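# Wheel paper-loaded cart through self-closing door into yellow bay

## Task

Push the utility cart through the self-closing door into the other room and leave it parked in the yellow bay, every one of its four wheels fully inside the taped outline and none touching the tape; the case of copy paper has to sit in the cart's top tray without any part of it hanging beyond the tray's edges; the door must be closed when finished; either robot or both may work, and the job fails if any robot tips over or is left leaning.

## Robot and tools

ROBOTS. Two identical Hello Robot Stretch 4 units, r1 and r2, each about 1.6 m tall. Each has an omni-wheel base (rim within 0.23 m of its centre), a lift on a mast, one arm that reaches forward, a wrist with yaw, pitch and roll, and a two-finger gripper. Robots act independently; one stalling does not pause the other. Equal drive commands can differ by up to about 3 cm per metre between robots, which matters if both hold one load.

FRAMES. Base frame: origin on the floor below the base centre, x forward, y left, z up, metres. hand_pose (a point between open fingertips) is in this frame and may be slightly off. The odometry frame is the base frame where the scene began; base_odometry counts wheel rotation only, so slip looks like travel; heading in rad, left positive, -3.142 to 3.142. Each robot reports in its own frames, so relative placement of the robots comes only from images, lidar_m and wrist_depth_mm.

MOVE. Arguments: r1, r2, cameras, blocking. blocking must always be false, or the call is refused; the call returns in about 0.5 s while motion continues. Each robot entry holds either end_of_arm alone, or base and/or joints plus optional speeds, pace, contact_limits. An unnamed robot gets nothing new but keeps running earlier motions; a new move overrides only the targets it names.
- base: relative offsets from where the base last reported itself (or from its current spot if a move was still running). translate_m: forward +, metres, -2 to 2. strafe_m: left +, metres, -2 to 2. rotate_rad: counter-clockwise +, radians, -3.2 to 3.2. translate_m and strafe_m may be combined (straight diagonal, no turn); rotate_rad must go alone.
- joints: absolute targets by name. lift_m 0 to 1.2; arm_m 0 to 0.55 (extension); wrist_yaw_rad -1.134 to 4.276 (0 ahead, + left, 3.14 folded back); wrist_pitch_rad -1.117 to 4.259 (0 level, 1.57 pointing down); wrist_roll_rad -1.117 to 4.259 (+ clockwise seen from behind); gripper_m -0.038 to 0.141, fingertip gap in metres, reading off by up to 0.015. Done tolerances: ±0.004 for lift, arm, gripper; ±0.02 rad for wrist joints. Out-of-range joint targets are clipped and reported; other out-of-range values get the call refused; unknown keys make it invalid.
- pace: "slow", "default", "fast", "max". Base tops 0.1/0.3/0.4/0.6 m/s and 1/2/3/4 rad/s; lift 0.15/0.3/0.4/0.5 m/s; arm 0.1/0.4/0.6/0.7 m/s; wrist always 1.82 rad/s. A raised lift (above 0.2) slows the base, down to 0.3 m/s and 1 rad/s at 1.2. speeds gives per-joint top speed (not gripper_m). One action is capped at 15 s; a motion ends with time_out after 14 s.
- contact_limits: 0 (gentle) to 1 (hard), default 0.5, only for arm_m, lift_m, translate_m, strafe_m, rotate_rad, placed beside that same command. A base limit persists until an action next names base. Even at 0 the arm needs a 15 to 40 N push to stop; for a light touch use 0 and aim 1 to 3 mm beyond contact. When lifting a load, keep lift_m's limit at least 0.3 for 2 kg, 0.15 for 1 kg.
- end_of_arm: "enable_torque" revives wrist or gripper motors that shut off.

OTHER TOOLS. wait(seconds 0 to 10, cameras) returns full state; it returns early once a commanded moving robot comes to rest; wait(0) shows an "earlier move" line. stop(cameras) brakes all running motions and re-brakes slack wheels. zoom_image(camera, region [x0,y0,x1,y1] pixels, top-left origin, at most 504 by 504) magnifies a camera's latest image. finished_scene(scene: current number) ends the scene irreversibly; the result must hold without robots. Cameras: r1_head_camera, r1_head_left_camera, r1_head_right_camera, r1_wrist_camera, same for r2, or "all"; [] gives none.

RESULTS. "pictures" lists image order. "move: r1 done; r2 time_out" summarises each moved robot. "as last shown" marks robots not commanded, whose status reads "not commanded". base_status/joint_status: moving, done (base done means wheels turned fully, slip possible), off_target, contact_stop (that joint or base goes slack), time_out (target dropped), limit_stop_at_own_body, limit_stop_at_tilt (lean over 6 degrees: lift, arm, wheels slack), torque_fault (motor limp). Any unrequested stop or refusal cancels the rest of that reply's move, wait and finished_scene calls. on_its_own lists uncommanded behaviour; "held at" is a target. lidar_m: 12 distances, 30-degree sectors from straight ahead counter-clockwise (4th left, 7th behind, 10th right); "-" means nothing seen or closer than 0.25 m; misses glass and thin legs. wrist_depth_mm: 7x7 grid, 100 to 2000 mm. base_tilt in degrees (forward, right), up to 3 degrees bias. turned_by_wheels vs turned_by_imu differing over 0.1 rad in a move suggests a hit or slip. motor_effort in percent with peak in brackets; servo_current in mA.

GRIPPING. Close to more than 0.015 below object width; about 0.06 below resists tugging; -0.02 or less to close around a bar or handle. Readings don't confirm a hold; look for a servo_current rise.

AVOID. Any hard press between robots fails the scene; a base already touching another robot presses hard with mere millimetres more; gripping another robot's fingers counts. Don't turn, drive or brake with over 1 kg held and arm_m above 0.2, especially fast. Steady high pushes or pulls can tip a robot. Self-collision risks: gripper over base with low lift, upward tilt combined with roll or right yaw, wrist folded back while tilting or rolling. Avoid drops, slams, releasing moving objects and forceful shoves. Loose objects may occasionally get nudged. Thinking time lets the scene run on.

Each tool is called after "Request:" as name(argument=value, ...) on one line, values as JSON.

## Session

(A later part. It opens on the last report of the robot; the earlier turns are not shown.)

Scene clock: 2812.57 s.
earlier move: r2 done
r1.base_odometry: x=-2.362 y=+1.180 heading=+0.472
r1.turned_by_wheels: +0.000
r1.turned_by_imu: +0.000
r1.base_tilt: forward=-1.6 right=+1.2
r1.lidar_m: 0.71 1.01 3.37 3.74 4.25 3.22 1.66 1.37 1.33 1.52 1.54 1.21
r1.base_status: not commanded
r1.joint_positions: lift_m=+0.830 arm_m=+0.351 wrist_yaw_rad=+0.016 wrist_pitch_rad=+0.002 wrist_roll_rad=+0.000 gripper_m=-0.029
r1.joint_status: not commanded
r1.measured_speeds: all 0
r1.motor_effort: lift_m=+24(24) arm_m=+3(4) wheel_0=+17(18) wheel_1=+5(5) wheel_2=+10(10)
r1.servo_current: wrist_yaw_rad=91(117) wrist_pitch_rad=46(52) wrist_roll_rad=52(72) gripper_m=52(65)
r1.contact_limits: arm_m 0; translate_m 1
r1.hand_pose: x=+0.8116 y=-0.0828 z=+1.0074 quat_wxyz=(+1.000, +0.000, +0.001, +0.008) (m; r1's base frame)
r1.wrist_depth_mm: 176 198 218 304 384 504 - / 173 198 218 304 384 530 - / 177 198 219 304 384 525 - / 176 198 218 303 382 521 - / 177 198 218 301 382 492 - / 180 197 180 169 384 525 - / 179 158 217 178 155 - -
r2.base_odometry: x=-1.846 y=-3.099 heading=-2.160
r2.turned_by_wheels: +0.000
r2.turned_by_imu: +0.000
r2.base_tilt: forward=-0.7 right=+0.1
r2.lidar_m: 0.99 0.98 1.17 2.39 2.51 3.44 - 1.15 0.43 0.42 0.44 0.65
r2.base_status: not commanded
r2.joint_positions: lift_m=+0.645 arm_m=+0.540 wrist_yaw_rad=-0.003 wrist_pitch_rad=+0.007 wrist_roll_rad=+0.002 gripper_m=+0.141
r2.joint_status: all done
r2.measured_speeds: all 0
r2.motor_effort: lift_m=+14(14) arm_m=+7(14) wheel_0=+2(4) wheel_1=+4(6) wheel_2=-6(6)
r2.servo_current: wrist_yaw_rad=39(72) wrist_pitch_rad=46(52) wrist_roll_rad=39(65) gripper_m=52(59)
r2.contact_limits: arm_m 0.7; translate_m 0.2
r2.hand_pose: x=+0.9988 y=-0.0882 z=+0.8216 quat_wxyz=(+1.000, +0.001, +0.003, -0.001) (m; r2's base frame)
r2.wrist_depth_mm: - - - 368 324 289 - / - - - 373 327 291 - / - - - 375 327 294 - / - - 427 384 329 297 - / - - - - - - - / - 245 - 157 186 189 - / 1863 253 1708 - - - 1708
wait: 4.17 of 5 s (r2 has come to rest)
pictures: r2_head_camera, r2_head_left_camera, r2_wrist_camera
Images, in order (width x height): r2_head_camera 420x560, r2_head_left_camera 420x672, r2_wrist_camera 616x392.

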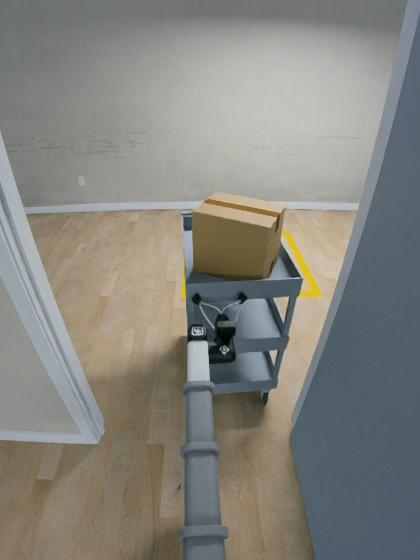

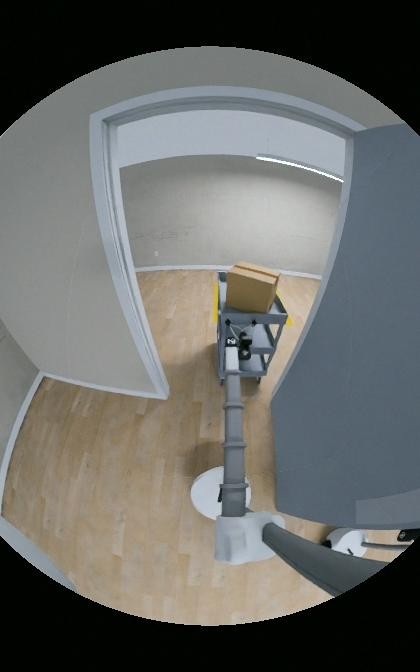

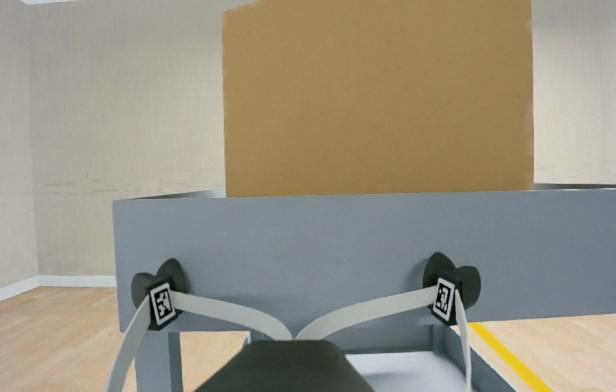

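Request:
move(blocking=false, cameras=[], r2={"joints":{"arm_m":0.22}})

Request:
wait(seconds=3, cameras=[])

Request:
move(blocking=false, cameras=[], r2={"base":{"translate_m":0.30},"pace":"slow","contact_limits":{"translate_m":0.2}})

Request:
wait(seconds=5, cameras=["r2_head_camera","r2_wrist_camera","r2_head_left_camera"])

Scene clock: 2824.87 s.
move: r2 moving
r1: as last shown
r1.lidar_m: 0.73 1.03 3.36 3.74 4.25 3.26 1.66 1.35 1.36 1.50 1.55 1.20
r1.motor_effort: lift_m=+24(24) arm_m=+4(4) wheel_0=+17(17) wheel_1=+5(5) wheel_2=+9(10)
r1.servo_current: wrist_yaw_rad=91(111) wrist_pitch_rad=46(52) wrist_roll_rad=46(65) gripper_m=46(59)
r1.contact_limits: arm_m 0; translate_m 1
r1.wrist_depth_mm: 177 198 219 303 389 500 - / 173 198 218 306 387 525 - / 177 198 219 303 384 530 - / 177 198 219 303 382 492 - / 177 198 218 303 377 500 - / 180 197 180 169 384 525 - / 179 157 216 177 155 - -
r2.base_odometry: x=-1.846 y=-3.099 heading=-2.160
r2.turned_by_wheels: +0.000
r2.turned_by_imu: +0.001
r2.base_tilt: forward=-0.7 right=+0.1
r2.lidar_m: 1.00 0.98 1.17 2.37 2.49 3.44 - 1.18 0.45 0.42 0.45 0.64
r2.base_status: not commanded
r2.joint_positions: lift_m=+0.645 arm_m=+0.489 wrist_yaw_rad=-0.003 wrist_pitch_rad=+0.007 wrist_roll_rad=+0.002 gripper_m=+0.141
r2.joint_status: arm_m moving
r2.measured_speeds: translate_m=+0.000 strafe_m=+0.000 rotate_rad=+0.000 lift_m=+0.000 arm_m=-0.195 wrist_yaw_rad=+0.000 wrist_pitch_rad=+0.000 wrist_roll_rad=+0.000
r2.motor_effort: lift_m=+14(14) arm_m=-6(11) wheel_0=+2(3) wheel_1=+4(4) wheel_2=-6(6)
r2.servo_current: wrist_yaw_rad=59(59) wrist_pitch_rad=46(59) wrist_roll_rad=52(59) gripper_m=46(52)
r2.contact_limits: translate_m 0.2
r2.hand_pose: x=+0.9485 y=-0.0882 z=+0.8216 quat_wxyz=(+1.000, +0.001, +0.003, -0.001) (m; r2's base frame)
r2.wrist_depth_mm: - - - 410 359 322 - / - - - 413 364 327 - / - - - 418 368 327 - / - - - 421 370 332 - / - - - - - - - / - - 217 158 187 203 - / 1863 1708 294 - - - 1708
pictures: none
No camera images: "cameras" was empty.

Scene clock: 2826.43 s.
earlier move: r2 done
r1.base_odometry: x=-2.362 y=+1.180 heading=+0.472
r1.turned_by_wheels: +0.000
r1.turned_by_imu: +0.000
r1.base_tilt: forward=-1.6 right=+1.2
r1.lidar_m: 0.71 1.01 3.35 3.77 4.24 3.20 1.67 1.34 1.37 1.53 1.55 1.17
r1.base_status: not commanded
r1.joint_positions: lift_m=+0.830 arm_m=+0.351 wrist_yaw_rad=+0.016 wrist_pitch_rad=+0.002 wrist_roll_rad=+0.000 gripper_m=-0.029
r1.joint_status: not commanded
r1.measured_speeds: all 0
r1.motor_effort: lift_m=+24(24) arm_m=+4(4) wheel_0=+17(17) wheel_1=+5(5) wheel_2=+10(10)
r1.servo_current: wrist_yaw_rad=91(111) wrist_pitch_rad=46(52) wrist_roll_rad=39(72) gripper_m=52(65)
r1.contact_limits: arm_m 0; translate_m 1
r1.hand_pose: x=+0.8116 y=-0.0828 z=+1.0074 quat_wxyz=(+1.000, +0.000, +0.001, +0.008) (m; r1's base frame)
r1.wrist_depth_mm: 176 198 218 304 389 500 - / 174 199 220 303 387 525 - / 177 197 219 303 382 521 - / 177 198 219 303 379 525 - / 176 198 219 303 382 488 - / 180 196 180 168 382 525 - / 180 157 217 178 155 - -
r2.base_odometry: x=-1.846 y=-3.099 heading=-2.160
r2.turned_by_wheels: +0.000
r2.turned_by_imu: +0.000
r2.base_tilt: forward=-0.7 right=+0.1
r2.lidar_m: 1.00 0.95 1.19 2.38 2.51 3.46 - 1.14 0.44 0.43 0.47 0.64
r2.base_status: not commanded
r2.joint_positions: lift_m=+0.645 arm_m=+0.220 wrist_yaw_rad=-0.003 wrist_pitch_rad=+0.007 wrist_roll_rad=+0.002 gripper_m=+0.141
r2.joint_status: all done
r2.measured_speeds: all 0
r2.motor_effort: lift_m=+14(14) arm_m=-7(13) wheel_0=+2(3) wheel_1=+4(4) wheel_2=-6(6)
r2.servo_current: wrist_yaw_rad=46(59) wrist_pitch_rad=52(59) wrist_roll_rad=46(65) gripper_m=52(59)
r2.contact_limits: translate_m 0.2
r2.hand_pose: x=+0.6792 y=-0.0882 z=+0.8216 quat_wxyz=(+1.000, +0.001, +0.003, -0.001) (m; r2's base frame)
r2.wrist_depth_mm: - - - - - - - / - - - 699 615 - - / - - - 691 627 - - / - - - 699 627 - - / - - - - - 574 - / - - 569 160 187 189 - / 1756 1756 1708 - - - 1756
wait: 1.57 of 3 s (r2 has come to rest)
pictures: none
No camera images: "cameras" was empty.

Scene clock: 2826.93 s.
move: r2 moving
r1: as last shown
r1.lidar_m: 0.73 1.04 3.36 3.76 4.27 3.22 1.66 1.37 1.35 1.51 1.55 1.21
r1.motor_effort: lift_m=+24(24) arm_m=+4(4) wheel_0=+17(17) wheel_1=+5(5) wheel_2=+9(10)
r1.servo_current: wrist_yaw_rad=98(117) wrist_pitch_rad=33(46) wrist_roll_rad=26(65) gripper_m=52(59)
r1.contact_limits: arm_m 0; translate_m 1
r1.wrist_depth_mm: 177 198 219 304 387 504 - / 173 198 220 303 387 530 - / 177 198 219 303 382 521 - / 176 198 219 303 382 521 - / 177 198 218 301 382 492 - / 180 198 179 169 387 521 - / 179 158 216 177 155 - -
r2.base_odometry: x=-1.853 y=-3.109 heading=-2.159
r2.turned_by_wheels: +0.000
r2.turned_by_imu: +0.000
r2.base_tilt: forward=-0.6 right=+0.1
r2.lidar_m: 0.97 0.95 1.18 2.40 2.51 3.44 - 1.10 0.44 0.42 0.45 0.65
r2.base_status: translate_m moving
r2.joint_positions: lift_m=+0.645 arm_m=+0.220 wrist_yaw_rad=-0.003 wrist_pitch_rad=+0.007 wrist_roll_rad=+0.002 gripper_m=+0.141
r2.joint_status: not commanded
r2.measured_speeds: translate_m=+0.048 strafe_m=+0.001 rotate_rad=-0.001 lift_m=+0.000 arm_m=+0.000 wrist_yaw_rad=+0.000 wrist_pitch_rad=+0.000 wrist_roll_rad=+0.000
r2.motor_effort: lift_m=+14(14) arm_m=-7(7) wheel_0=+9(9) wheel_1=+6(8) wheel_2=-9(10)
r2.servo_current: wrist_yaw_rad=46(59) wrist_pitch_rad=52(52) wrist_roll_rad=52(59) gripper_m=52(59)
r2.contact_limits: translate_m 0.2
r2.hand_pose: x=+0.6792 y=-0.0882 z=+0.8216 quat_wxyz=(+1.000, +0.001, +0.003, -0.001) (m; r2's base frame)
r2.wrist_depth_mm: - - - - - - - / - - - 683 609 - - / - - - 683 615 - - / - - - 691 615 - - / - - - - - 569 - / - - 559 160 187 189 - / 1863 1708 1708 - - - 1756
pictures: none
No camera images: "cameras" was empty.

Scene clock: 2830.70 s.
earlier move: r2 done
r1.base_odometry: x=-2.362 y=+1.180 heading=+0.472
r1.turned_by_wheels: +0.000
r1.turned_by_imu: +0.000
r1.base_tilt: forward=-1.6 right=+1.2
r1.lidar_m: 0.73 2.78 3.34 3.77 4.26 3.21 1.67 1.36 1.34 1.51 1.55 1.19
r1.base_status: not commanded
r1.joint_positions: lift_m=+0.830 arm_m=+0.351 wrist_yaw_rad=+0.016 wrist_pitch_rad=+0.002 wrist_roll_rad=+0.000 gripper_m=-0.029
r1.joint_status: not commanded
r1.measured_speeds: all 0
r1.motor_effort: lift_m=+24(24) arm_m=+4(4) wheel_0=+16(17) wheel_1=+5(5) wheel_2=+9(10)
r1.servo_current: wrist_yaw_rad=91(117) wrist_pitch_rad=46(52) wrist_roll_rad=59(72) gripper_m=52(65)
r1.contact_limits: arm_m 0; translate_m 1
r1.hand_pose: x=+0.8116 y=-0.0828 z=+1.0074 quat_wxyz=(+1.000, +0.000, +0.001, +0.008) (m; r1's base frame)
r1.wrist_depth_mm: 177 198 220 304 387 500 - / 172 198 219 304 384 530 - / 177 198 218 303 384 535 - / 177 199 219 301 384 525 - / 177 198 218 303 382 492 - / 180 198 180 178 384 521 - / 179 158 216 178 155 - -
r2.base_odometry: x=-2.013 y=-3.348 heading=-2.159
r2.turned_by_wheels: +0.000
r2.turned_by_imu: +0.000
r2.base_tilt: forward=-0.7 right=+0.0
r2.lidar_m: 0.70 0.76 0.72 2.09 2.48 3.43 - 0.64 0.45 0.43 0.46 0.63
r2.base_status: done
r2.joint_positions: lift_m=+0.645 arm_m=+0.220 wrist_yaw_rad=-0.003 wrist_pitch_rad=+0.007 wrist_roll_rad=+0.002 gripper_m=+0.141
r2.joint_status: not commanded
r2.measured_speeds: all 0
r2.motor_effort: lift_m=+14(14) arm_m=-7(7) wheel_0=+4(9) wheel_1=+4(8) wheel_2=-7(11)
r2.servo_current: wrist_yaw_rad=39(65) wrist_pitch_rad=46(59) wrist_roll_rad=46(65) gripper_m=52(59)
r2.contact_limits: translate_m 0.2
r2.hand_pose: x=+0.6792 y=-0.0882 z=+0.8216 quat_wxyz=(+1.000, +0.001, +0.003, -0.001) (m; r2's base frame)
r2.wrist_depth_mm: - - - 389 342 306 - / - - - 394 345 309 - / - - - 397 347 315 - / - - 455 397 351 319 - / - - - - - - - / - - 196 157 187 204 - / 1808 1756 277 - - - 1708
wait: 3.77 of 5 s (r2 has come to rest)
pictures: r2_head_camera, r2_head_left_camera, r2_wrist_camera
Images, in order (width x height): r2_head_camera 420x560, r2_head_left_camera 420x672, r2_wrist_camera 616x392.

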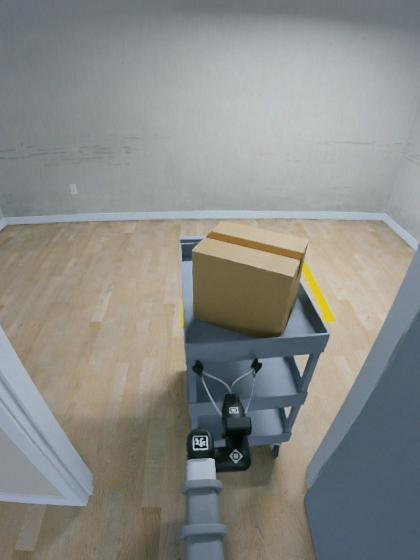

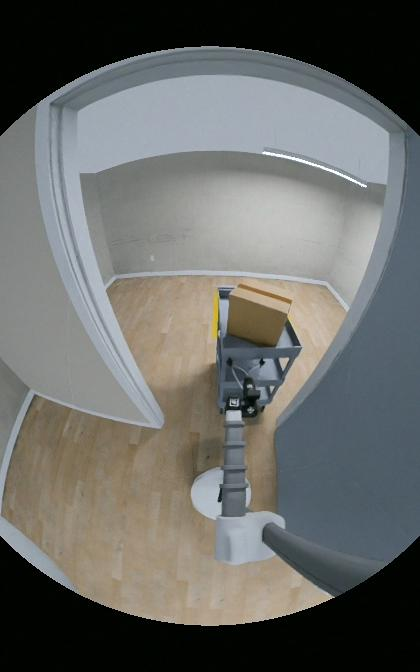

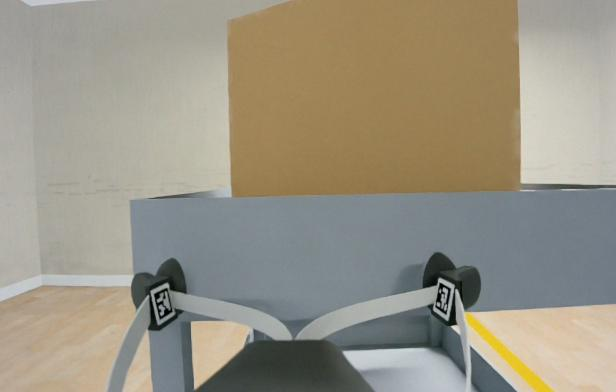

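Request:
move(blocking=false, cameras=[], r2={"joints":{"arm_m":0.54},"pace":"slow","contact_limits":{"arm_m":0.7}})

Request:
wait(seconds=5, cameras=["r2_head_camera","r2_wrist_camera","r2_head_left_camera"])

Scene clock: 2837.10 s.
move: r2 moving
r1: as last shown
r1.lidar_m: 0.71 2.75 3.37 3.76 4.26 3.21 1.66 1.37 1.35 1.53 1.55 1.21
r1.motor_effort: lift_m=+24(24) arm_m=+4(4) wheel_0=+17(17) wheel_1=+5(5) wheel_2=+9(10)
r1.servo_current: wrist_yaw_rad=85(104) wrist_pitch_rad=46(46) wrist_roll_rad=46(78) gripper_m=59(59)
r1.contact_limits: arm_m 0; translate_m 1
r1.wrist_depth_mm: 176 198 218 303 389 504 - / 173 199 219 303 387 535 - / 177 198 220 304 387 530 - / 177 198 218 301 384 525 - / 177 198 218 301 382 488 - / 180 198 180 169 384 521 - / 179 157 217 178 155 - -
r2.base_odometry: x=-2.013 y=-3.348 heading=-2.159
r2.turned_by_wheels: +0.000
r2.turned_by_imu: +0.000
r2.base_tilt: forward=-0.7 right=+0.1
r2.lidar_m: 0.68 0.75 0.70 2.11 2.50 3.44 - 0.63 0.45 0.43 0.46 0.66
r2.base_status: not commanded
r2.joint_positions: lift_m=+0.645 arm_m=+0.232 wrist_yaw_rad=-0.003 wrist_pitch_rad=+0.007 wrist_roll_rad=+0.002 gripper_m=+0.141
r2.joint_status: arm_m moving
r2.measured_speeds: translate_m=+0.000 strafe_m=+0.000 rotate_rad=+0.000 lift_m=+0.000 arm_m=+0.049 wrist_yaw_rad=+0.000 wrist_pitch_rad=+0.000 wrist_roll_rad=+0.000
r2.motor_effort: lift_m=+14(14) arm_m=+8(10) wheel_0=+4(4) wheel_1=+3(4) wheel_2=-7(7)
r2.servo_current: wrist_yaw_rad=46(59) wrist_pitch_rad=46(52) wrist_roll_rad=52(52) gripper_m=46(52)
r2.contact_limits: arm_m 0.7; translate_m 0.2
r2.hand_pose: x=+0.6915 y=-0.0882 z=+0.8216 quat_wxyz=(+1.000, +0.001, +0.003, -0.001) (m; r2's base frame)
r2.wrist_depth_mm: - - - 379 334 298 - / - - - 382 336 300 - / - - - 387 340 303 - / - - 442 397 340 304 - / - - - - - - - / - - 196 157 187 204 - / 1756 1618 276 - - - 1661
pictures: none
No camera images: "cameras" was empty.

Scene clock: 2841.07 s.
earlier move: r2 done
r1.base_odometry: x=-2.362 y=+1.180 heading=+0.472
r1.turned_by_wheels: +0.000
r1.turned_by_imu: +0.000
r1.base_tilt: forward=-1.6 right=+1.2
r1.lidar_m: 0.70 2.75 3.37 3.77 4.25 3.19 1.67 1.37 1.35 1.50 1.56 1.18
r1.base_status: not commanded
r1.joint_positions: lift_m=+0.830 arm_m=+0.351 wrist_yaw_rad=+0.016 wrist_pitch_rad=+0.002 wrist_roll_rad=+0.000 gripper_m=-0.029
r1.joint_status: not commanded
r1.measured_speeds: all 0
r1.motor_effort: lift_m=+24(24) arm_m=+4(4) wheel_0=+17(17) wheel_1=+5(5) wheel_2=+9(10)
r1.servo_current: wrist_yaw_rad=98(111) wrist_pitch_rad=39(52) wrist_roll_rad=52(78) gripper_m=52(59)
r1.contact_limits: arm_m 0; translate_m 1
r1.hand_pose: x=+0.8116 y=-0.0828 z=+1.0074 quat_wxyz=(+1.000, +0.000, +0.001, +0.008) (m; r1's base frame)
r1.wrist_depth_mm: 177 198 219 304 387 500 - / 173 199 219 304 387 525 - / 177 198 219 304 382 525 - / 176 198 219 301 379 525 - / 177 198 218 301 382 492 - / 180 197 179 169 379 525 - / 180 158 217 178 156 - -
r2.base_odometry: x=-2.013 y=-3.348 heading=-2.160
r2.turned_by_wheels: +0.000
r2.turned_by_imu: +0.000
r2.base_tilt: forward=-0.6 right=+0.1
r2.lidar_m: 1.01 0.74 0.75 2.11 2.52 3.45 - 0.61 0.45 0.42 0.47 0.65
r2.base_status: not commanded
r2.joint_positions: lift_m=+0.645 arm_m=+0.540 wrist_yaw_rad=-0.002 wrist_pitch_rad=+0.007 wrist_roll_rad=+0.002 gripper_m=+0.141
r2.joint_status: all done
r2.measured_speeds: all 0
r2.motor_effort: lift_m=+14(14) arm_m=+7(13) wheel_0=+3(4) wheel_1=+3(4) wheel_2=-7(7)
r2.servo_current: wrist_yaw_rad=52(65) wrist_pitch_rad=46(59) wrist_roll_rad=46(65) gripper_m=52(59)
r2.contact_limits: arm_m 0.7; translate_m 0.2
r2.hand_pose: x=+0.9989 y=-0.0880 z=+0.8216 quat_wxyz=(+1.000, +0.001, +0.003, -0.001) (m; r2's base frame)
r2.wrist_depth_mm: - - 427 357 309 277 - / - - 427 362 312 279 - / - - 433 364 315 281 - / - - 433 377 317 281 - / - - - - - - - / - 200 176 157 187 189 - / 1808 278 1863 - - - 1661
wait: 3.97 of 5 s (r2 has come to rest)
pictures: r2_head_camera, r2_head_left_camera, r2_wrist_camera
Images, in order (width x height): r2_head_camera 420x560, r2_head_left_camera 420x672, r2_wrist_camera 616x392.

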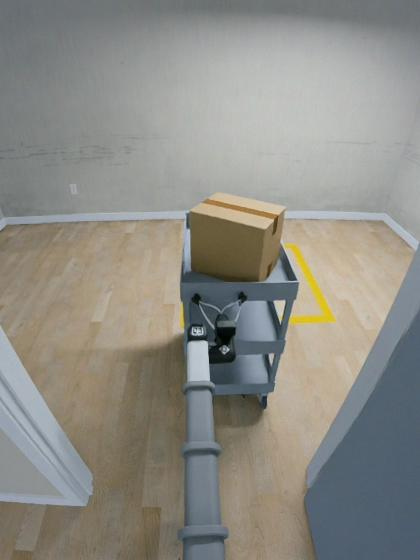

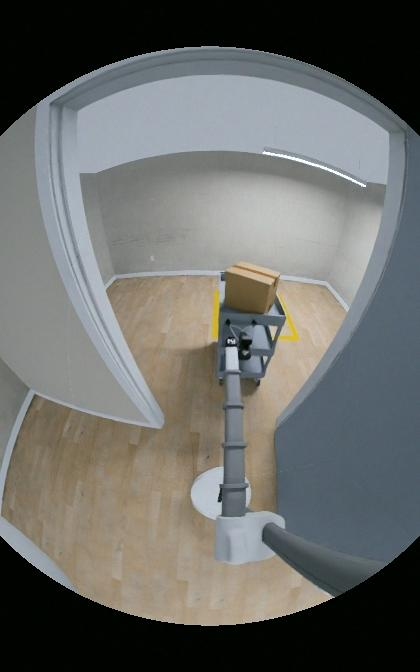

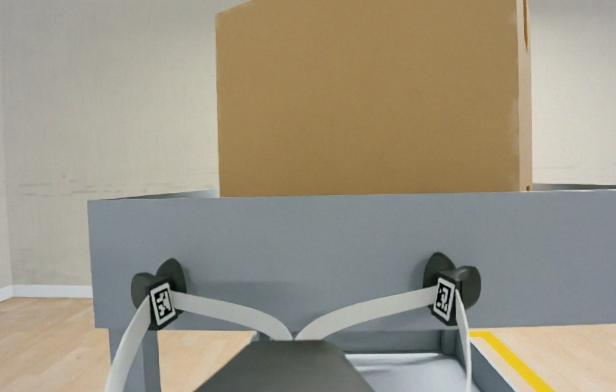

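Request:
move(blocking=false, cameras=[], r2={"joints":{"arm_m":0.22}})

Request:
wait(seconds=3, cameras=[])

Request:
move(blocking=false, cameras=[], r2={"base":{"translate_m":0.30},"pace":"slow","contact_limits":{"translate_m":0.2}})

Request:
wait(seconds=5, cameras=["r2_head_camera","r2_wrist_camera"])

Request:
move(blocking=false, cameras=[], r2={"joints":{"arm_m":0.54},"pace":"slow","contact_limits":{"arm_m":0.7}})

Request:
wait(seconds=5, cameras=["r2_head_camera","r2_wrist_camera","r2_head_left_camera"])

Scene clock: 2854.67 s.
move: r2 moving
r1: as last shown
r1.lidar_m: 0.72 2.75 3.37 3.76 4.27 3.23 1.68 1.34 1.35 1.51 1.54 1.19
r1.servo_current: wrist_yaw_rad=98(98) wrist_pitch_rad=46(52) wrist_roll_rad=39(59) gripper_m=52(59)
r1.contact_limits: arm_m 0; translate_m 1
r1.wrist_depth_mm: 177 198 219 304 384 500 - / 173 198 219 306 384 525 - / 177 198 219 303 384 525 - / 177 199 219 303 384 517 - / 176 198 218 301 382 492 - / 179 198 179 169 382 521 - / 179 157 217 177 155 - -
r2.base_odometry: x=-2.013 y=-3.348 heading=-2.160
r2.turned_by_wheels: +0.000
r2.turned_by_imu: +0.000
r2.base_tilt: forward=-0.7 right=+0.1
r2.lidar_m: 0.99 0.73 0.73 2.14 2.50 3.42 - 0.64 0.46 0.43 0.46 0.65
r2.base_status: not commanded
r2.joint_positions: lift_m=+0.645 arm_m=+0.489 wrist_yaw_rad=-0.002 wrist_pitch_rad=+0.007 wrist_roll_rad=+0.002 gripper_m=+0.141
r2.joint_status: arm_m moving
r2.measured_speeds: translate_m=+0.000 strafe_m=+0.000 rotate_rad=+0.000 lift_m=+0.000 arm_m=-0.195 wrist_yaw_rad=+0.000 wrist_pitch_rad=+0.000 wrist_roll_rad=+0.000
r2.motor_effort: lift_m=+14(14) arm_m=-6(11) wheel_0=+4(4) wheel_1=+3(3) wheel_2=-7(7)
r2.servo_current: wrist_yaw_rad=52(59) wrist_pitch_rad=46(52) wrist_roll_rad=39(59) gripper_m=46(52)
r2.contact_limits: translate_m 0.2
r2.hand_pose: x=+0.9486 y=-0.0880 z=+0.8216 quat_wxyz=(+1.000, +0.001, +0.003, -0.001) (m; r2's base frame)
r2.wrist_depth_mm: - - - 399 345 312 - / - - - 404 347 314 - / - - - 410 353 319 - / - - - 413 362 322 - / - - - - - - - / - - 217 157 187 204 - / 1808 1576 1708 - - - 1708
pictures: none
No camera images: "cameras" was empty.

Scene clock: 2856.23 s.
earlier move: r2 done
r1.base_odometry: x=-2.362 y=+1.180 heading=+0.472
r1.turned_by_wheels: +0.000
r1.turned_by_imu: +0.000
r1.base_tilt: forward=-1.5 right=+1.2
r1.lidar_m: 0.75 2.73 3.37 3.77 4.25 3.24 1.66 1.36 1.34 1.53 1.54 1.20
r1.base_status: not commanded
r1.joint_positions: lift_m=+0.830 arm_m=+0.351 wrist_yaw_rad=+0.016 wrist_pitch_rad=+0.002 wrist_roll_rad=+0.000 gripper_m=-0.029
r1.joint_status: not commanded
r1.measured_speeds: all 0
r1.motor_effort: lift_m=+24(24) arm_m=+4(4) wheel_0=+17(17) wheel_1=+4(5) wheel_2=+9(10)
r1.servo_current: wrist_yaw_rad=104(111) wrist_pitch_rad=39(52) wrist_roll_rad=52(59) gripper_m=52(59)
r1.contact_limits: arm_m 0; translate_m 1
r1.hand_pose: x=+0.8116 y=-0.0828 z=+1.0074 quat_wxyz=(+1.000, +0.000, +0.001, +0.008) (m; r1's base frame)
r1.wrist_depth_mm: 176 198 219 303 387 500 - / 172 200 219 303 384 530 - / 177 198 218 303 382 525 - / 177 199 219 303 384 488 - / 177 198 219 301 379 496 - / 181 197 180 169 382 517 - / 180 158 216 178 155 - -
r2.base_odometry: x=-2.013 y=-3.348 heading=-2.160
r2.turned_by_wheels: +0.000
r2.turned_by_imu: +0.000
r2.base_tilt: forward=-0.7 right=+0.1
r2.lidar_m: 1.01 0.74 0.75 2.11 2.50 3.45 - 0.63 0.46 0.42 0.44 0.66
r2.base_status: not commanded
r2.joint_positions: lift_m=+0.645 arm_m=+0.220 wrist_yaw_rad=-0.002 wrist_pitch_rad=+0.007 wrist_roll_rad=+0.002 gripper_m=+0.141
r2.joint_status: all done
r2.measured_speeds: all 0
r2.motor_effort: lift_m=+14(14) arm_m=-7(11) wheel_0=+3(4) wheel_1=+3(3) wheel_2=-7(7)
r2.servo_current: wrist_yaw_rad=33(65) wrist_pitch_rad=46(52) wrist_roll_rad=59(59) gripper_m=46(52)
r2.contact_limits: translate_m 0.2
r2.hand_pose: x=+0.6793 y=-0.0880 z=+0.8216 quat_wxyz=(+1.000, +0.001, +0.003, -0.001) (m; r2's base frame)
r2.wrist_depth_mm: - - - - - - - / - - - 691 609 - - / - - - 683 621 - - / - - - 691 615 - - / - - - - - 549 - / - - 574 166 187 559 - / 1808 1756 1708 - - - 1756
wait: 1.57 of 3 s (r2 has come to rest)
pictures: none
No camera images: "cameras" was empty.

Scene clock: 2856.73 s.
move: r2 moving
r1: as last shown
r1.base_tilt: forward=-1.6 right=+1.3
r1.lidar_m: 0.74 2.78 3.36 3.76 4.26 3.22 1.66 1.35 1.35 1.51 1.56 1.20
r1.motor_effort: lift_m=+24(24) arm_m=+3(4) wheel_0=+17(17) wheel_1=+5(5) wheel_2=+10(10)
r1.servo_current: wrist_yaw_rad=91(104) wrist_pitch_rad=39(46) wrist_roll_rad=39(65) gripper_m=52(59)
r1.contact_limits: arm_m 0; translate_m 1
r1.wrist_depth_mm: 176 198 219 304 387 504 - / 173 198 219 303 384 530 - / 178 198 220 304 387 525 - / 176 198 220 304 384 500 - / 177 198 218 303 384 488 - / 180 198 180 169 382 525 - / 179 157 216 178 155 - -
r2.base_odometry: x=-2.020 y=-3.358 heading=-2.159
r2.turned_by_wheels: +0.000
r2.turned_by_imu: +0.000
r2.base_tilt: forward=-0.7 right=+0.1
r2.lidar_m: 0.99 0.74 0.70 2.06 2.50 3.41 - 0.63 0.44 0.41 0.46 0.66
r2.base_status: translate_m moving
r2.joint_positions: lift_m=+0.645 arm_m=+0.220 wrist_yaw_rad=-0.002 wrist_pitch_rad=+0.007 wrist_roll_rad=+0.002 gripper_m=+0.141
r2.joint_status: not commanded
r2.measured_speeds: translate_m=+0.048 strafe_m=-0.001 rotate_rad=-0.001 lift_m=+0.000 arm_m=+0.000 wrist_yaw_rad=+0.000 wrist_pitch_rad=+0.000 wrist_roll_rad=+0.000
r2.motor_effort: lift_m=+14(14) arm_m=-7(7) wheel_0=+8(8) wheel_1=+6(6) wheel_2=-9(10)
r2.servo_current: wrist_yaw_rad=52(52) wrist_pitch_rad=46(52) wrist_roll_rad=39(59) gripper_m=52(59)
r2.contact_limits: translate_m 0.2
r2.hand_pose: x=+0.6793 y=-0.0880 z=+0.8216 quat_wxyz=(+1.000, +0.001, +0.003, -0.001) (m; r2's base frame)
r2.wrist_depth_mm: - - - - - - - / - - - 676 603 - - / - - - 668 597 - - / - - - 683 597 - - / - - - - - 549 - / - - 564 166 187 189 - / 1863 1708 1708 - - - 1708
pictures: none
No camera images: "cameras" was empty.

Scene clock: 2860.50 s.
earlier move: r2 done
r1.base_odometry: x=-2.362 y=+1.180 heading=+0.472
r1.turned_by_wheels: +0.000
r1.turned_by_imu: +0.000
r1.base_tilt: forward=-1.6 right=+1.2
r1.lidar_m: 0.72 2.74 3.35 3.75 4.27 3.24 1.67 1.34 1.36 1.52 1.56 1.22
r1.base_status: not commanded
r1.joint_positions: lift_m=+0.830 arm_m=+0.351 wrist_yaw_rad=+0.016 wrist_pitch_rad=+0.002 wrist_roll_rad=+0.000 gripper_m=-0.029
r1.joint_status: not commanded
r1.measured_speeds: all 0
r1.motor_effort: lift_m=+24(24) arm_m=+4(4) wheel_0=+17(17) wheel_1=+5(5) wheel_2=+9(10)
r1.servo_current: wrist_yaw_rad=91(117) wrist_pitch_rad=46(52) wrist_roll_rad=39(72) gripper_m=52(59)
r1.contact_limits: arm_m 0; translate_m 1
r1.hand_pose: x=+0.8116 y=-0.0828 z=+1.0074 quat_wxyz=(+1.000, +0.000, +0.001, +0.008) (m; r1's base frame)
r1.wrist_depth_mm: 176 198 218 304 387 500 - / 173 198 219 304 387 521 - / 177 198 218 303 384 525 - / 177 198 219 303 382 525 - / 177 198 218 303 384 496 - / 180 197 180 170 379 521 - / 179 157 216 178 155 - -
r2.base_odometry: x=-2.179 y=-3.597 heading=-2.159
r2.turned_by_wheels: +0.000
r2.turned_by_imu: +0.001
r2.base_tilt: forward=-0.6 right=+0.1
r2.lidar_m: 0.69 3.29 0.55 0.91 2.48 3.43 - 0.61 0.44 0.42 0.46 0.73
r2.base_status: done
r2.joint_positions: lift_m=+0.645 arm_m=+0.220 wrist_yaw_rad=-0.002 wrist_pitch_rad=+0.007 wrist_roll_rad=+0.002 gripper_m=+0.141
r2.joint_status: not commanded
r2.measured_speeds: all 0
r2.motor_effort: lift_m=+14(14) arm_m=-7(7) wheel_0=+4(9) wheel_1=+4(7) wheel_2=-7(11)
r2.servo_current: wrist_yaw_rad=52(59) wrist_pitch_rad=39(52) wrist_roll_rad=52(65) gripper_m=52(59)
r2.contact_limits: translate_m 0.2
r2.hand_pose: x=+0.6793 y=-0.0880 z=+0.8216 quat_wxyz=(+1.000, +0.001, +0.003, -0.001) (m; r2's base frame)
r2.wrist_depth_mm: - - - 379 329 298 - / - - - 384 330 298 - / - - - 384 332 301 - / - - 452 399 334 304 - / - - - - - - - / - 273 197 157 187 204 - / 1863 303 1863 - - - 1708
wait: 3.77 of 5 s (r2 has come to rest)
pictures: r2_head_camera, r2_wrist_camera
Images, in order (width x height): r2_head_camera 420x560, r2_wrist_camera 616x392.

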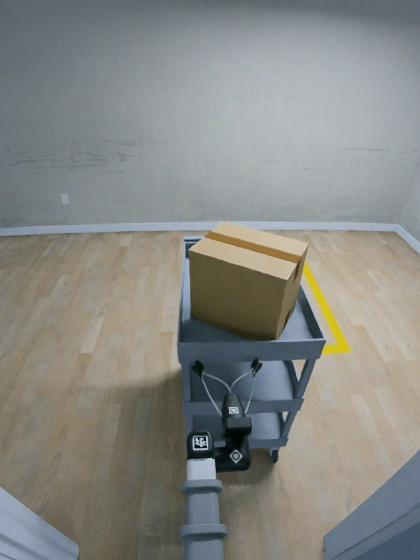

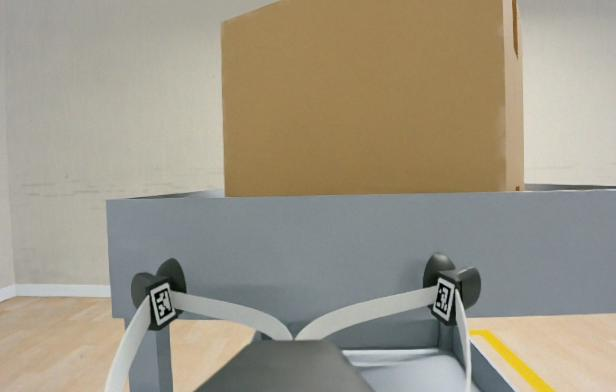

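Scene clock: 2861.00 s.
move: r2 moving
r1: as last shown
r1.lidar_m: 0.73 2.79 3.37 3.75 4.24 3.25 1.66 1.36 1.35 1.50 1.56 1.18
r1.motor_effort: lift_m=+24(24) arm_m=+4(4) wheel_0=+17(17) wheel_1=+5(5) wheel_2=+10(10)
r1.servo_current: wrist_yaw_rad=85(111) wrist_pitch_rad=46(46) wrist_roll_rad=20(72) gripper_m=52(59)
r1.contact_limits: arm_m 0; translate_m 1
r1.wrist_depth_mm: 177 198 219 303 387 500 - / 173 198 219 303 387 525 - / 177 198 217 304 387 530 - / 177 198 218 303 384 525 - / 177 198 218 301 379 488 - / 180 197 180 169 382 517 - / 179 157 216 178 155 - -
r2.base_odometry: x=-2.179 y=-3.597 heading=-2.159
r2.turned_by_wheels: +0.000
r2.turned_by_imu: +0.000
r2.base_tilt: forward=-0.7 right=+0.0
r2.lidar_m: 0.67 3.30 0.55 0.93 2.49 3.42 - 0.63 0.47 0.44 0.46 0.73
r2.base_status: not commanded
r2.joint_positions: lift_m=+0.645 arm_m=+0.232 wrist_yaw_rad=-0.002 wrist_pitch_rad=+0.007 wrist_roll_rad=+0.002 gripper_m=+0.141
r2.joint_status: arm_m moving
r2.measured_speeds: translate_m=+0.000 strafe_m=+0.000 rotate_rad=+0.000 lift_m=+0.000 arm_m=+0.049 wrist_yaw_rad=+0.000 wrist_pitch_rad=+0.000 wrist_roll_rad=+0.000
r2.motor_effort: lift_m=+14(14) arm_m=+11(11) wheel_0=+4(5) wheel_1=+4(5) wheel_2=-6(7)
r2.servo_current: wrist_yaw_rad=65(65) wrist_pitch_rad=39(59) wrist_roll_rad=65(65) gripper_m=46(52)
r2.contact_limits: arm_m 0.7; translate_m 0.2
r2.hand_pose: x=+0.6916 y=-0.0880 z=+0.8216 quat_wxyz=(+1.000, +0.001, +0.003, -0.001) (m; r2's base frame)
r2.wrist_depth_mm: - - - 366 317 285 - / - - 442 370 319 286 - / - - - 377 325 287 - / - - 442 384 325 290 - / - - - - - - - / - 218 196 157 187 189 - / 1808 278 1808 - - - 1756
pictures: none
No camera images: "cameras" was empty.

Scene clock: 2864.97 s.
earlier move: r2 done
r1.base_odometry: x=-2.362 y=+1.180 heading=+0.472
r1.turned_by_wheels: +0.000
r1.turned_by_imu: +0.000
r1.base_tilt: forward=-1.6 right=+1.3
r1.lidar_m: 0.73 2.77 3.38 3.71 4.25 3.25 1.67 1.38 1.36 1.52 1.55 1.18
r1.base_status: not commanded
r1.joint_positions: lift_m=+0.830 arm_m=+0.351 wrist_yaw_rad=+0.016 wrist_pitch_rad=+0.002 wrist_roll_rad=+0.000 gripper_m=-0.029
r1.joint_status: not commanded
r1.measured_speeds: all 0
r1.motor_effort: lift_m=+24(24) arm_m=+4(4) wheel_0=+16(17) wheel_1=+5(5) wheel_2=+9(10)
r1.servo_current: wrist_yaw_rad=91(124) wrist_pitch_rad=39(52) wrist_roll_rad=52(72) gripper_m=46(59)
r1.contact_limits: arm_m 0; translate_m 1
r1.hand_pose: x=+0.8116 y=-0.0828 z=+1.0074 quat_wxyz=(+1.000, +0.000, +0.001, +0.008) (m; r1's base frame)
r1.wrist_depth_mm: 176 198 219 303 387 504 - / 173 198 220 303 384 525 - / 177 198 219 304 379 525 - / 177 199 218 303 384 525 - / 177 198 218 303 382 496 - / 180 197 179 169 382 525 - / 179 158 216 178 155 - -
r2.base_odometry: x=-2.179 y=-3.597 heading=-2.159
r2.turned_by_wheels: +0.000
r2.turned_by_imu: +0.001
r2.base_tilt: forward=-0.7 right=+0.1
r2.lidar_m: 1.01 3.30 0.56 0.90 2.49 3.43 - 0.62 0.46 0.43 0.45 1.05
r2.base_status: not commanded
r2.joint_positions: lift_m=+0.645 arm_m=+0.540 wrist_yaw_rad=-0.003 wrist_pitch_rad=+0.007 wrist_roll_rad=+0.002 gripper_m=+0.141
r2.joint_status: all done
r2.measured_speeds: all 0
r2.motor_effort: lift_m=+14(14) arm_m=+8(15) wheel_0=+4(5) wheel_1=+4(5) wheel_2=-6(7)
r2.servo_current: wrist_yaw_rad=52(65) wrist_pitch_rad=52(59) wrist_roll_rad=46(65) gripper_m=46(59)
r2.contact_limits: arm_m 0.7; translate_m 0.2
r2.hand_pose: x=+0.9988 y=-0.0883 z=+0.8216 quat_wxyz=(+1.000, +0.001, +0.003, -0.001) (m; r2's base frame)
r2.wrist_depth_mm: - - - 362 312 273 - / - - - 368 314 277 - / - - - 368 319 278 - / - - 430 379 320 281 - / - - - - - - - / - 217 191 157 186 191 - / 1863 282 1808 - - - 1661
wait: 3.97 of 5 s (r2 has come to rest)
pictures: r2_head_camera, r2_head_left_camera, r2_wrist_camera
Images, in order (width x height): r2_head_camera 420x560, r2_head_left_camera 420x672, r2_wrist_camera 616x392.

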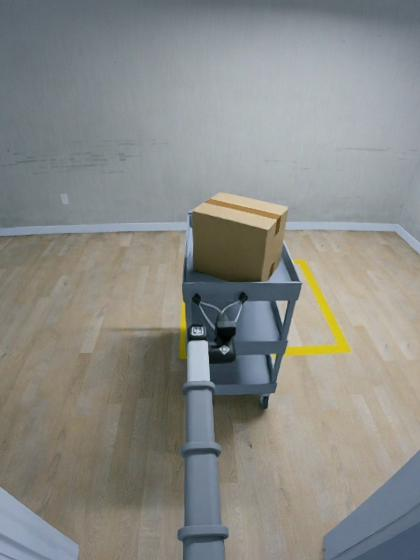

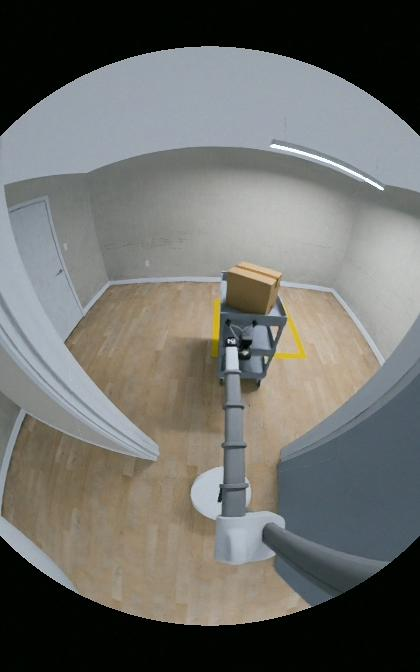

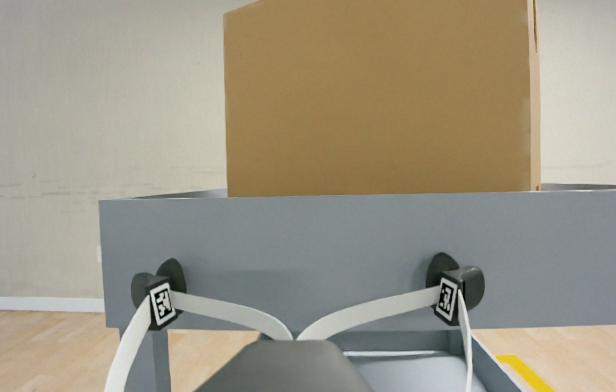

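Request:
move(blocking=false, cameras=[], r2={"joints":{"arm_m":0.22}})

Request:
wait(seconds=3, cameras=[])

Request:
move(blocking=false, cameras=[], r2={"base":{"translate_m":0.30},"pace":"slow","contact_limits":{"translate_m":0.2}})

Request:
wait(seconds=5, cameras=[])

Request:
move(blocking=false, cameras=[], r2={"joints":{"arm_m":0.54},"pace":"slow","contact_limits":{"arm_m":0.7}})

Request:
wait(seconds=5, cameras=["r2_head_camera","r2_wrist_camera"])

Scene clock: 2878.00 s.
move: r2 moving
r1: as last shown
r1.base_tilt: forward=-1.6 right=+1.2
r1.lidar_m: 0.71 2.77 3.37 3.76 4.25 3.22 1.68 1.36 1.35 1.53 1.54 1.22
r1.motor_effort: lift_m=+24(24) arm_m=+4(4) wheel_0=+17(17) wheel_1=+5(5) wheel_2=+10(10)
r1.servo_current: wrist_yaw_rad=78(104) wrist_pitch_rad=39(52) wrist_roll_rad=52(52) gripper_m=52(59)
r1.contact_limits: arm_m 0; translate_m 1
r1.wrist_depth_mm: 177 197 219 306 387 508 - / 173 198 219 304 384 530 - / 177 198 219 303 384 525 - / 177 198 218 303 382 525 - / 176 198 218 301 379 492 - / 181 197 180 169 382 525 - / 179 157 216 177 155 - -
r2.base_odometry: x=-2.179 y=-3.597 heading=-2.159
r2.turned_by_wheels: +0.000
r2.turned_by_imu: +0.001
r2.base_tilt: forward=-0.6 right=+0.1
r2.lidar_m: 0.99 3.28 0.53 0.92 2.48 3.45 - 0.62 0.47 0.42 0.47 1.03
r2.base_status: not commanded
r2.joint_positions: lift_m=+0.645 arm_m=+0.489 wrist_yaw_rad=-0.003 wrist_pitch_rad=+0.007 wrist_roll_rad=+0.002 gripper_m=+0.141
r2.joint_status: arm_m moving
r2.measured_speeds: translate_m=+0.000 strafe_m=+0.000 rotate_rad=+0.000 lift_m=+0.000 arm_m=-0.195 wrist_yaw_rad=+0.000 wrist_pitch_rad=+0.000 wrist_roll_rad=+0.000
r2.motor_effort: lift_m=+14(14) arm_m=-8(9) wheel_0=+3(4) wheel_1=+4(5) wheel_2=-6(7)
r2.servo_current: wrist_yaw_rad=46(65) wrist_pitch_rad=52(52) wrist_roll_rad=39(65) gripper_m=52(52)
r2.contact_limits: translate_m 0.2
r2.hand_pose: x=+0.9485 y=-0.0882 z=+0.8216 quat_wxyz=(+1.000, +0.001, +0.003, -0.001) (m; r2's base frame)
r2.wrist_depth_mm: - - - 413 349 319 - / - - - 410 353 314 - / - - - 415 357 319 - / - - - 418 366 320 - / - - - - - - - / - - 216 157 187 204 - / 1808 1756 329 - - - 1756
pictures: none
No camera images: "cameras" was empty.

Scene clock: 2879.57 s.
earlier move: r2 done
r1.base_odometry: x=-2.362 y=+1.180 heading=+0.472
r1.turned_by_wheels: +0.000
r1.turned_by_imu: +0.000
r1.base_tilt: forward=-1.6 right=+1.2
r1.lidar_m: 0.74 2.73 3.36 3.76 4.26 3.24 1.65 1.38 1.33 1.51 1.55 1.21
r1.base_status: not commanded
r1.joint_positions: lift_m=+0.830 arm_m=+0.351 wrist_yaw_rad=+0.016 wrist_pitch_rad=+0.002 wrist_roll_rad=+0.000 gripper_m=-0.029
r1.joint_status: not commanded
r1.measured_speeds: all 0
r1.motor_effort: lift_m=+24(24) arm_m=+4(4) wheel_0=+16(17) wheel_1=+5(5) wheel_2=+10(10)
r1.servo_current: wrist_yaw_rad=98(111) wrist_pitch_rad=33(52) wrist_roll_rad=65(65) gripper_m=65(65)
r1.contact_limits: arm_m 0; translate_m 1
r1.hand_pose: x=+0.8116 y=-0.0828 z=+1.0074 quat_wxyz=(+1.000, +0.000, +0.001, +0.008) (m; r1's base frame)
r1.wrist_depth_mm: 176 198 219 304 387 504 - / 173 198 219 306 382 521 - / 177 198 218 304 387 525 - / 176 198 219 303 387 521 - / 177 197 219 304 382 492 - / 180 197 180 169 382 521 - / 179 158 216 178 155 - -
r2.base_odometry: x=-2.179 y=-3.597 heading=-2.159
r2.turned_by_wheels: +0.000
r2.turned_by_imu: +0.000
r2.base_tilt: forward=-0.7 right=+0.1
r2.lidar_m: 1.00 3.30 0.55 0.92 2.46 3.44 - 0.61 0.47 0.45 0.47 1.04
r2.base_status: not commanded
r2.joint_positions: lift_m=+0.645 arm_m=+0.220 wrist_yaw_rad=-0.003 wrist_pitch_rad=+0.007 wrist_roll_rad=+0.002 gripper_m=+0.141
r2.joint_status: all done
r2.measured_speeds: all 0
r2.motor_effort: lift_m=+14(14) arm_m=-7(10) wheel_0=+4(4) wheel_1=+4(5) wheel_2=-6(7)
r2.servo_current: wrist_yaw_rad=46(65) wrist_pitch_rad=46(52) wrist_roll_rad=52(65) gripper_m=46(59)
r2.contact_limits: translate_m 0.2
r2.hand_pose: x=+0.6792 y=-0.0882 z=+0.8216 quat_wxyz=(+1.000, +0.001, +0.003, -0.001) (m; r2's base frame)
r2.wrist_depth_mm: - - - - - - - / - - - 699 603 - - / - - - 699 609 - - / - - - 699 603 - - / - - - - - 559 - / - - 580 166 187 189 - / 1808 1708 1756 - - - 1756
wait: 1.57 of 3 s (r2 has come to rest)
pictures: none
No camera images: "cameras" was empty.

Scene clock: 2880.07 s.
move: r2 moving
r1: as last shown
r1.lidar_m: 0.71 2.75 3.37 3.76 4.25 3.22 1.65 1.38 1.36 1.52 1.55 1.19
r1.motor_effort: lift_m=+24(24) arm_m=+4(4) wheel_0=+17(17) wheel_1=+5(5) wheel_2=+10(10)
r1.servo_current: wrist_yaw_rad=85(111) wrist_pitch_rad=39(46) wrist_roll_rad=46(65) gripper_m=59(65)
r1.contact_limits: arm_m 0; translate_m 1
r1.wrist_depth_mm: 176 198 220 303 389 504 - / 173 198 220 301 382 525 - / 176 198 218 304 384 521 - / 177 198 219 301 382 525 - / 177 197 218 301 384 496 - / 180 198 180 169 382 525 - / 179 157 217 177 155 - -
r2.base_odometry: x=-2.186 y=-3.608 heading=-2.159
r2.turned_by_wheels: +0.000
r2.turned_by_imu: +0.000
r2.base_tilt: forward=-0.6 right=+0.1
r2.lidar_m: 0.98 3.26 0.55 0.86 2.49 3.42 - 0.62 0.45 0.44 0.46 1.03
r2.base_status: translate_m moving
r2.joint_positions: lift_m=+0.645 arm_m=+0.220 wrist_yaw_rad=-0.003 wrist_pitch_rad=+0.007 wrist_roll_rad=+0.002 gripper_m=+0.141
r2.joint_status: not commanded
r2.measured_speeds: translate_m=+0.048 strafe_m=+0.000 rotate_rad=-0.002 lift_m=+0.000 arm_m=+0.000 wrist_yaw_rad=+0.000 wrist_pitch_rad=+0.000 wrist_roll_rad=+0.000
r2.motor_effort: lift_m=+14(14) arm_m=-7(7) wheel_0=+7(8) wheel_1=+7(7) wheel_2=-10(11)
r2.servo_current: wrist_yaw_rad=46(52) wrist_pitch_rad=46(52) wrist_roll_rad=46(52) gripper_m=52(59)
r2.contact_limits: translate_m 0.2
r2.hand_pose: x=+0.6792 y=-0.0882 z=+0.8216 quat_wxyz=(+1.000, +0.001, +0.003, -0.001) (m; r2's base frame)
r2.wrist_depth_mm: - - - - - - - / - - - 699 591 - - / - - - 683 597 - - / - - - 676 597 - - / - - - - - 544 - / - - 564 166 187 189 - / 1863 1708 1708 - - - 1708
pictures: none
No camera images: "cameras" was empty.

Scene clock: 2883.83 s.
earlier move: r2 done
r1.base_odometry: x=-2.362 y=+1.180 heading=+0.472
r1.turned_by_wheels: +0.000
r1.turned_by_imu: +0.000
r1.base_tilt: forward=-1.6 right=+1.2
r1.lidar_m: 0.72 2.74 3.37 3.76 4.26 3.20 1.67 1.36 1.37 1.49 1.54 1.21
r1.base_status: not commanded
r1.joint_positions: lift_m=+0.830 arm_m=+0.351 wrist_yaw_rad=+0.016 wrist_pitch_rad=+0.002 wrist_roll_rad=+0.000 gripper_m=-0.029
r1.joint_status: not commanded
r1.measured_speeds: all 0
r1.motor_effort: lift_m=+24(24) arm_m=+4(4) wheel_0=+17(17) wheel_1=+5(5) wheel_2=+9(10)
r1.servo_current: wrist_yaw_rad=98(117) wrist_pitch_rad=52(52) wrist_roll_rad=46(65) gripper_m=59(65)
r1.contact_limits: arm_m 0; translate_m 1
r1.hand_pose: x=+0.8116 y=-0.0828 z=+1.0074 quat_wxyz=(+1.000, +0.000, +0.001, +0.008) (m; r1's base frame)
r1.wrist_depth_mm: 177 198 219 303 389 504 - / 173 198 220 304 387 525 - / 177 198 218 303 384 525 - / 177 198 219 303 382 517 - / 177 198 219 303 382 492 - / 180 197 179 169 382 530 - / 179 157 216 177 155 - -
r2.base_odometry: x=-2.345 y=-3.847 heading=-2.159
r2.turned_by_wheels: +0.000
r2.turned_by_imu: +0.001
r2.base_tilt: forward=-0.7 right=+0.1
r2.lidar_m: 0.71 3.00 2.46 0.50 2.48 3.44 - 0.64 0.48 0.43 2.49 0.72
r2.base_status: done
r2.joint_positions: lift_m=+0.645 arm_m=+0.220 wrist_yaw_rad=-0.003 wrist_pitch_rad=+0.007 wrist_roll_rad=+0.002 gripper_m=+0.141
r2.joint_status: not commanded
r2.measured_speeds: all 0
r2.motor_effort: lift_m=+14(14) arm_m=-7(7) wheel_0=+4(9) wheel_1=+4(8) wheel_2=-6(11)
r2.servo_current: wrist_yaw_rad=52(59) wrist_pitch_rad=46(52) wrist_roll_rad=52(59) gripper_m=46(59)
r2.contact_limits: translate_m 0.2
r2.hand_pose: x=+0.6792 y=-0.0882 z=+0.8216 quat_wxyz=(+1.000, +0.001, +0.003, -0.001) (m; r2's base frame)
r2.wrist_depth_mm: - - - 382 332 297 - / - - - 389 336 298 - / - - - 389 338 301 - / - - 455 404 340 303 - / - - - - - - - / - - 196 157 187 204 - / 1863 1618 1921 - - - 1708
wait: 3.77 of 5 s (r2 has come to rest)
pictures: none
No camera images: "cameras" was empty.

Scene clock: 2884.33 s.
move: r2 moving
r1: as last shown
r1.base_tilt: forward=-1.6 right=+1.3
r1.lidar_m: 0.71 2.74 3.34 3.74 4.25 3.20 1.63 1.37 1.36 1.49 1.55 1.22
r1.motor_effort: lift_m=+24(24) arm_m=+4(4) wheel_0=+17(17) wheel_1=+4(5) wheel_2=+9(10)
r1.servo_current: wrist_yaw_rad=111(111) wrist_pitch_rad=39(52) wrist_roll_rad=52(52) gripper_m=46(59)
r1.contact_limits: arm_m 0; translate_m 1
r1.wrist_depth_mm: 176 198 218 306 387 504 - / 173 198 219 303 384 530 - / 177 198 219 303 384 525 - / 177 198 218 301 382 521 - / 177 198 218 301 382 492 - / 180 197 179 169 382 521 - / 179 157 216 177 155 - -
r2.base_odometry: x=-2.345 y=-3.847 heading=-2.159
r2.turned_by_wheels: +0.000
r2.turned_by_imu: +0.000
r2.base_tilt: forward=-0.7 right=+0.1
r2.lidar_m: 0.70 3.00 2.49 0.49 2.47 3.42 - 0.64 0.46 0.46 2.47 0.74
r2.base_status: not commanded
r2.joint_positions: lift_m=+0.645 arm_m=+0.232 wrist_yaw_rad=-0.003 wrist_pitch_rad=+0.007 wrist_roll_rad=+0.002 gripper_m=+0.141
r2.joint_status: arm_m moving
r2.measured_speeds: translate_m=+0.000 strafe_m=+0.000 rotate_rad=+0.000 lift_m=+0.000 arm_m=+0.049 wrist_yaw_rad=+0.000 wrist_pitch_rad=+0.000 wrist_roll_rad=+0.000
r2.motor_effort: lift_m=+14(14) arm_m=+9(10) wheel_0=+4(4) wheel_1=+4(5) wheel_2=-5(6)
r2.servo_current: wrist_yaw_rad=39(52) wrist_pitch_rad=46(52) wrist_roll_rad=46(59) gripper_m=52(52)
r2.contact_limits: arm_m 0.7; translate_m 0.2
r2.hand_pose: x=+0.6915 y=-0.0882 z=+0.8216 quat_wxyz=(+1.000, +0.001, +0.003, -0.001) (m; r2's base frame)
r2.wrist_depth_mm: - - - 373 322 282 - / - - - 379 324 283 - / - - - 377 329 286 - / - - 445 389 330 286 484 / - - - - - - - / - 262 196 157 187 189 - / 1863 282 1863 - - - 1756
pictures: none
No camera images: "cameras" was empty.

Scene clock: 2888.30 s.
earlier move: r2 done
r1.base_odometry: x=-2.362 y=+1.180 heading=+0.472
r1.turned_by_wheels: +0.000
r1.turned_by_imu: +0.000
r1.base_tilt: forward=-1.6 right=+1.2
r1.lidar_m: 0.72 2.77 3.35 3.74 4.26 3.24 1.66 1.37 1.36 1.52 1.55 1.22
r1.base_status: not commanded
r1.joint_positions: lift_m=+0.830 arm_m=+0.351 wrist_yaw_rad=+0.016 wrist_pitch_rad=+0.002 wrist_roll_rad=+0.000 gripper_m=-0.029
r1.joint_status: not commanded
r1.measured_speeds: all 0
r1.motor_effort: lift_m=+24(24) arm_m=+4(4) wheel_0=+16(17) wheel_1=+5(5) wheel_2=+10(10)
r1.servo_current: wrist_yaw_rad=91(117) wrist_pitch_rad=39(52) wrist_roll_rad=39(65) gripper_m=52(59)
r1.contact_limits: arm_m 0; translate_m 1
r1.hand_pose: x=+0.8116 y=-0.0828 z=+1.0074 quat_wxyz=(+1.000, +0.000, +0.001, +0.008) (m; r1's base frame)
r1.wrist_depth_mm: 177 198 219 304 387 500 - / 173 198 219 303 387 525 - / 177 198 219 303 382 517 - / 177 198 219 301 382 492 - / 177 198 219 303 379 492 - / 180 197 179 169 379 521 - / 179 157 216 177 155 - -
r2.base_odometry: x=-2.345 y=-3.847 heading=-2.159
r2.turned_by_wheels: +0.000
r2.turned_by_imu: +0.000
r2.base_tilt: forward=-0.7 right=+0.1
r2.lidar_m: 1.00 3.00 2.49 0.49 2.48 3.44 - 0.65 0.43 0.45 2.44 1.05
r2.base_status: not commanded
r2.joint_positions: lift_m=+0.645 arm_m=+0.540 wrist_yaw_rad=-0.003 wrist_pitch_rad=+0.007 wrist_roll_rad=+0.002 gripper_m=+0.141
r2.joint_status: all done
r2.measured_speeds: all 0
r2.motor_effort: lift_m=+14(14) arm_m=+8(13) wheel_0=+4(4) wheel_1=+4(5) wheel_2=-6(6)
r2.servo_current: wrist_yaw_rad=52(59) wrist_pitch_rad=39(59) wrist_roll_rad=39(65) gripper_m=52(59)
r2.contact_limits: arm_m 0.7; translate_m 0.2
r2.hand_pose: x=+0.9988 y=-0.0883 z=+0.8216 quat_wxyz=(+1.000, +0.001, +0.003, -0.001) (m; r2's base frame)
r2.wrist_depth_mm: - - - 373 322 286 266 / - - - 379 325 286 - / - - - 382 330 289 271 / - - 508 392 330 291 - / - - - - - - - / - - - 157 186 191 - / 1808 1618 277 - - - 1661
wait: 3.97 of 5 s (r2 has come to rest)
pictures: r2_head_camera, r2_wrist_camera
Images, in order (width x height): r2_head_camera 420x560, r2_wrist_camera 616x392.

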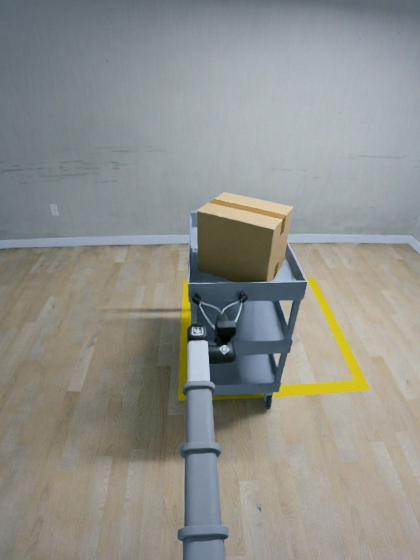

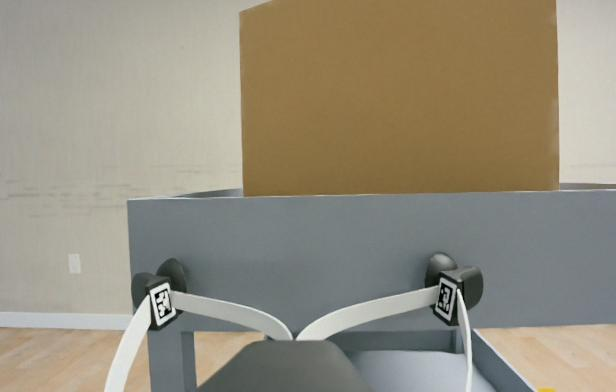

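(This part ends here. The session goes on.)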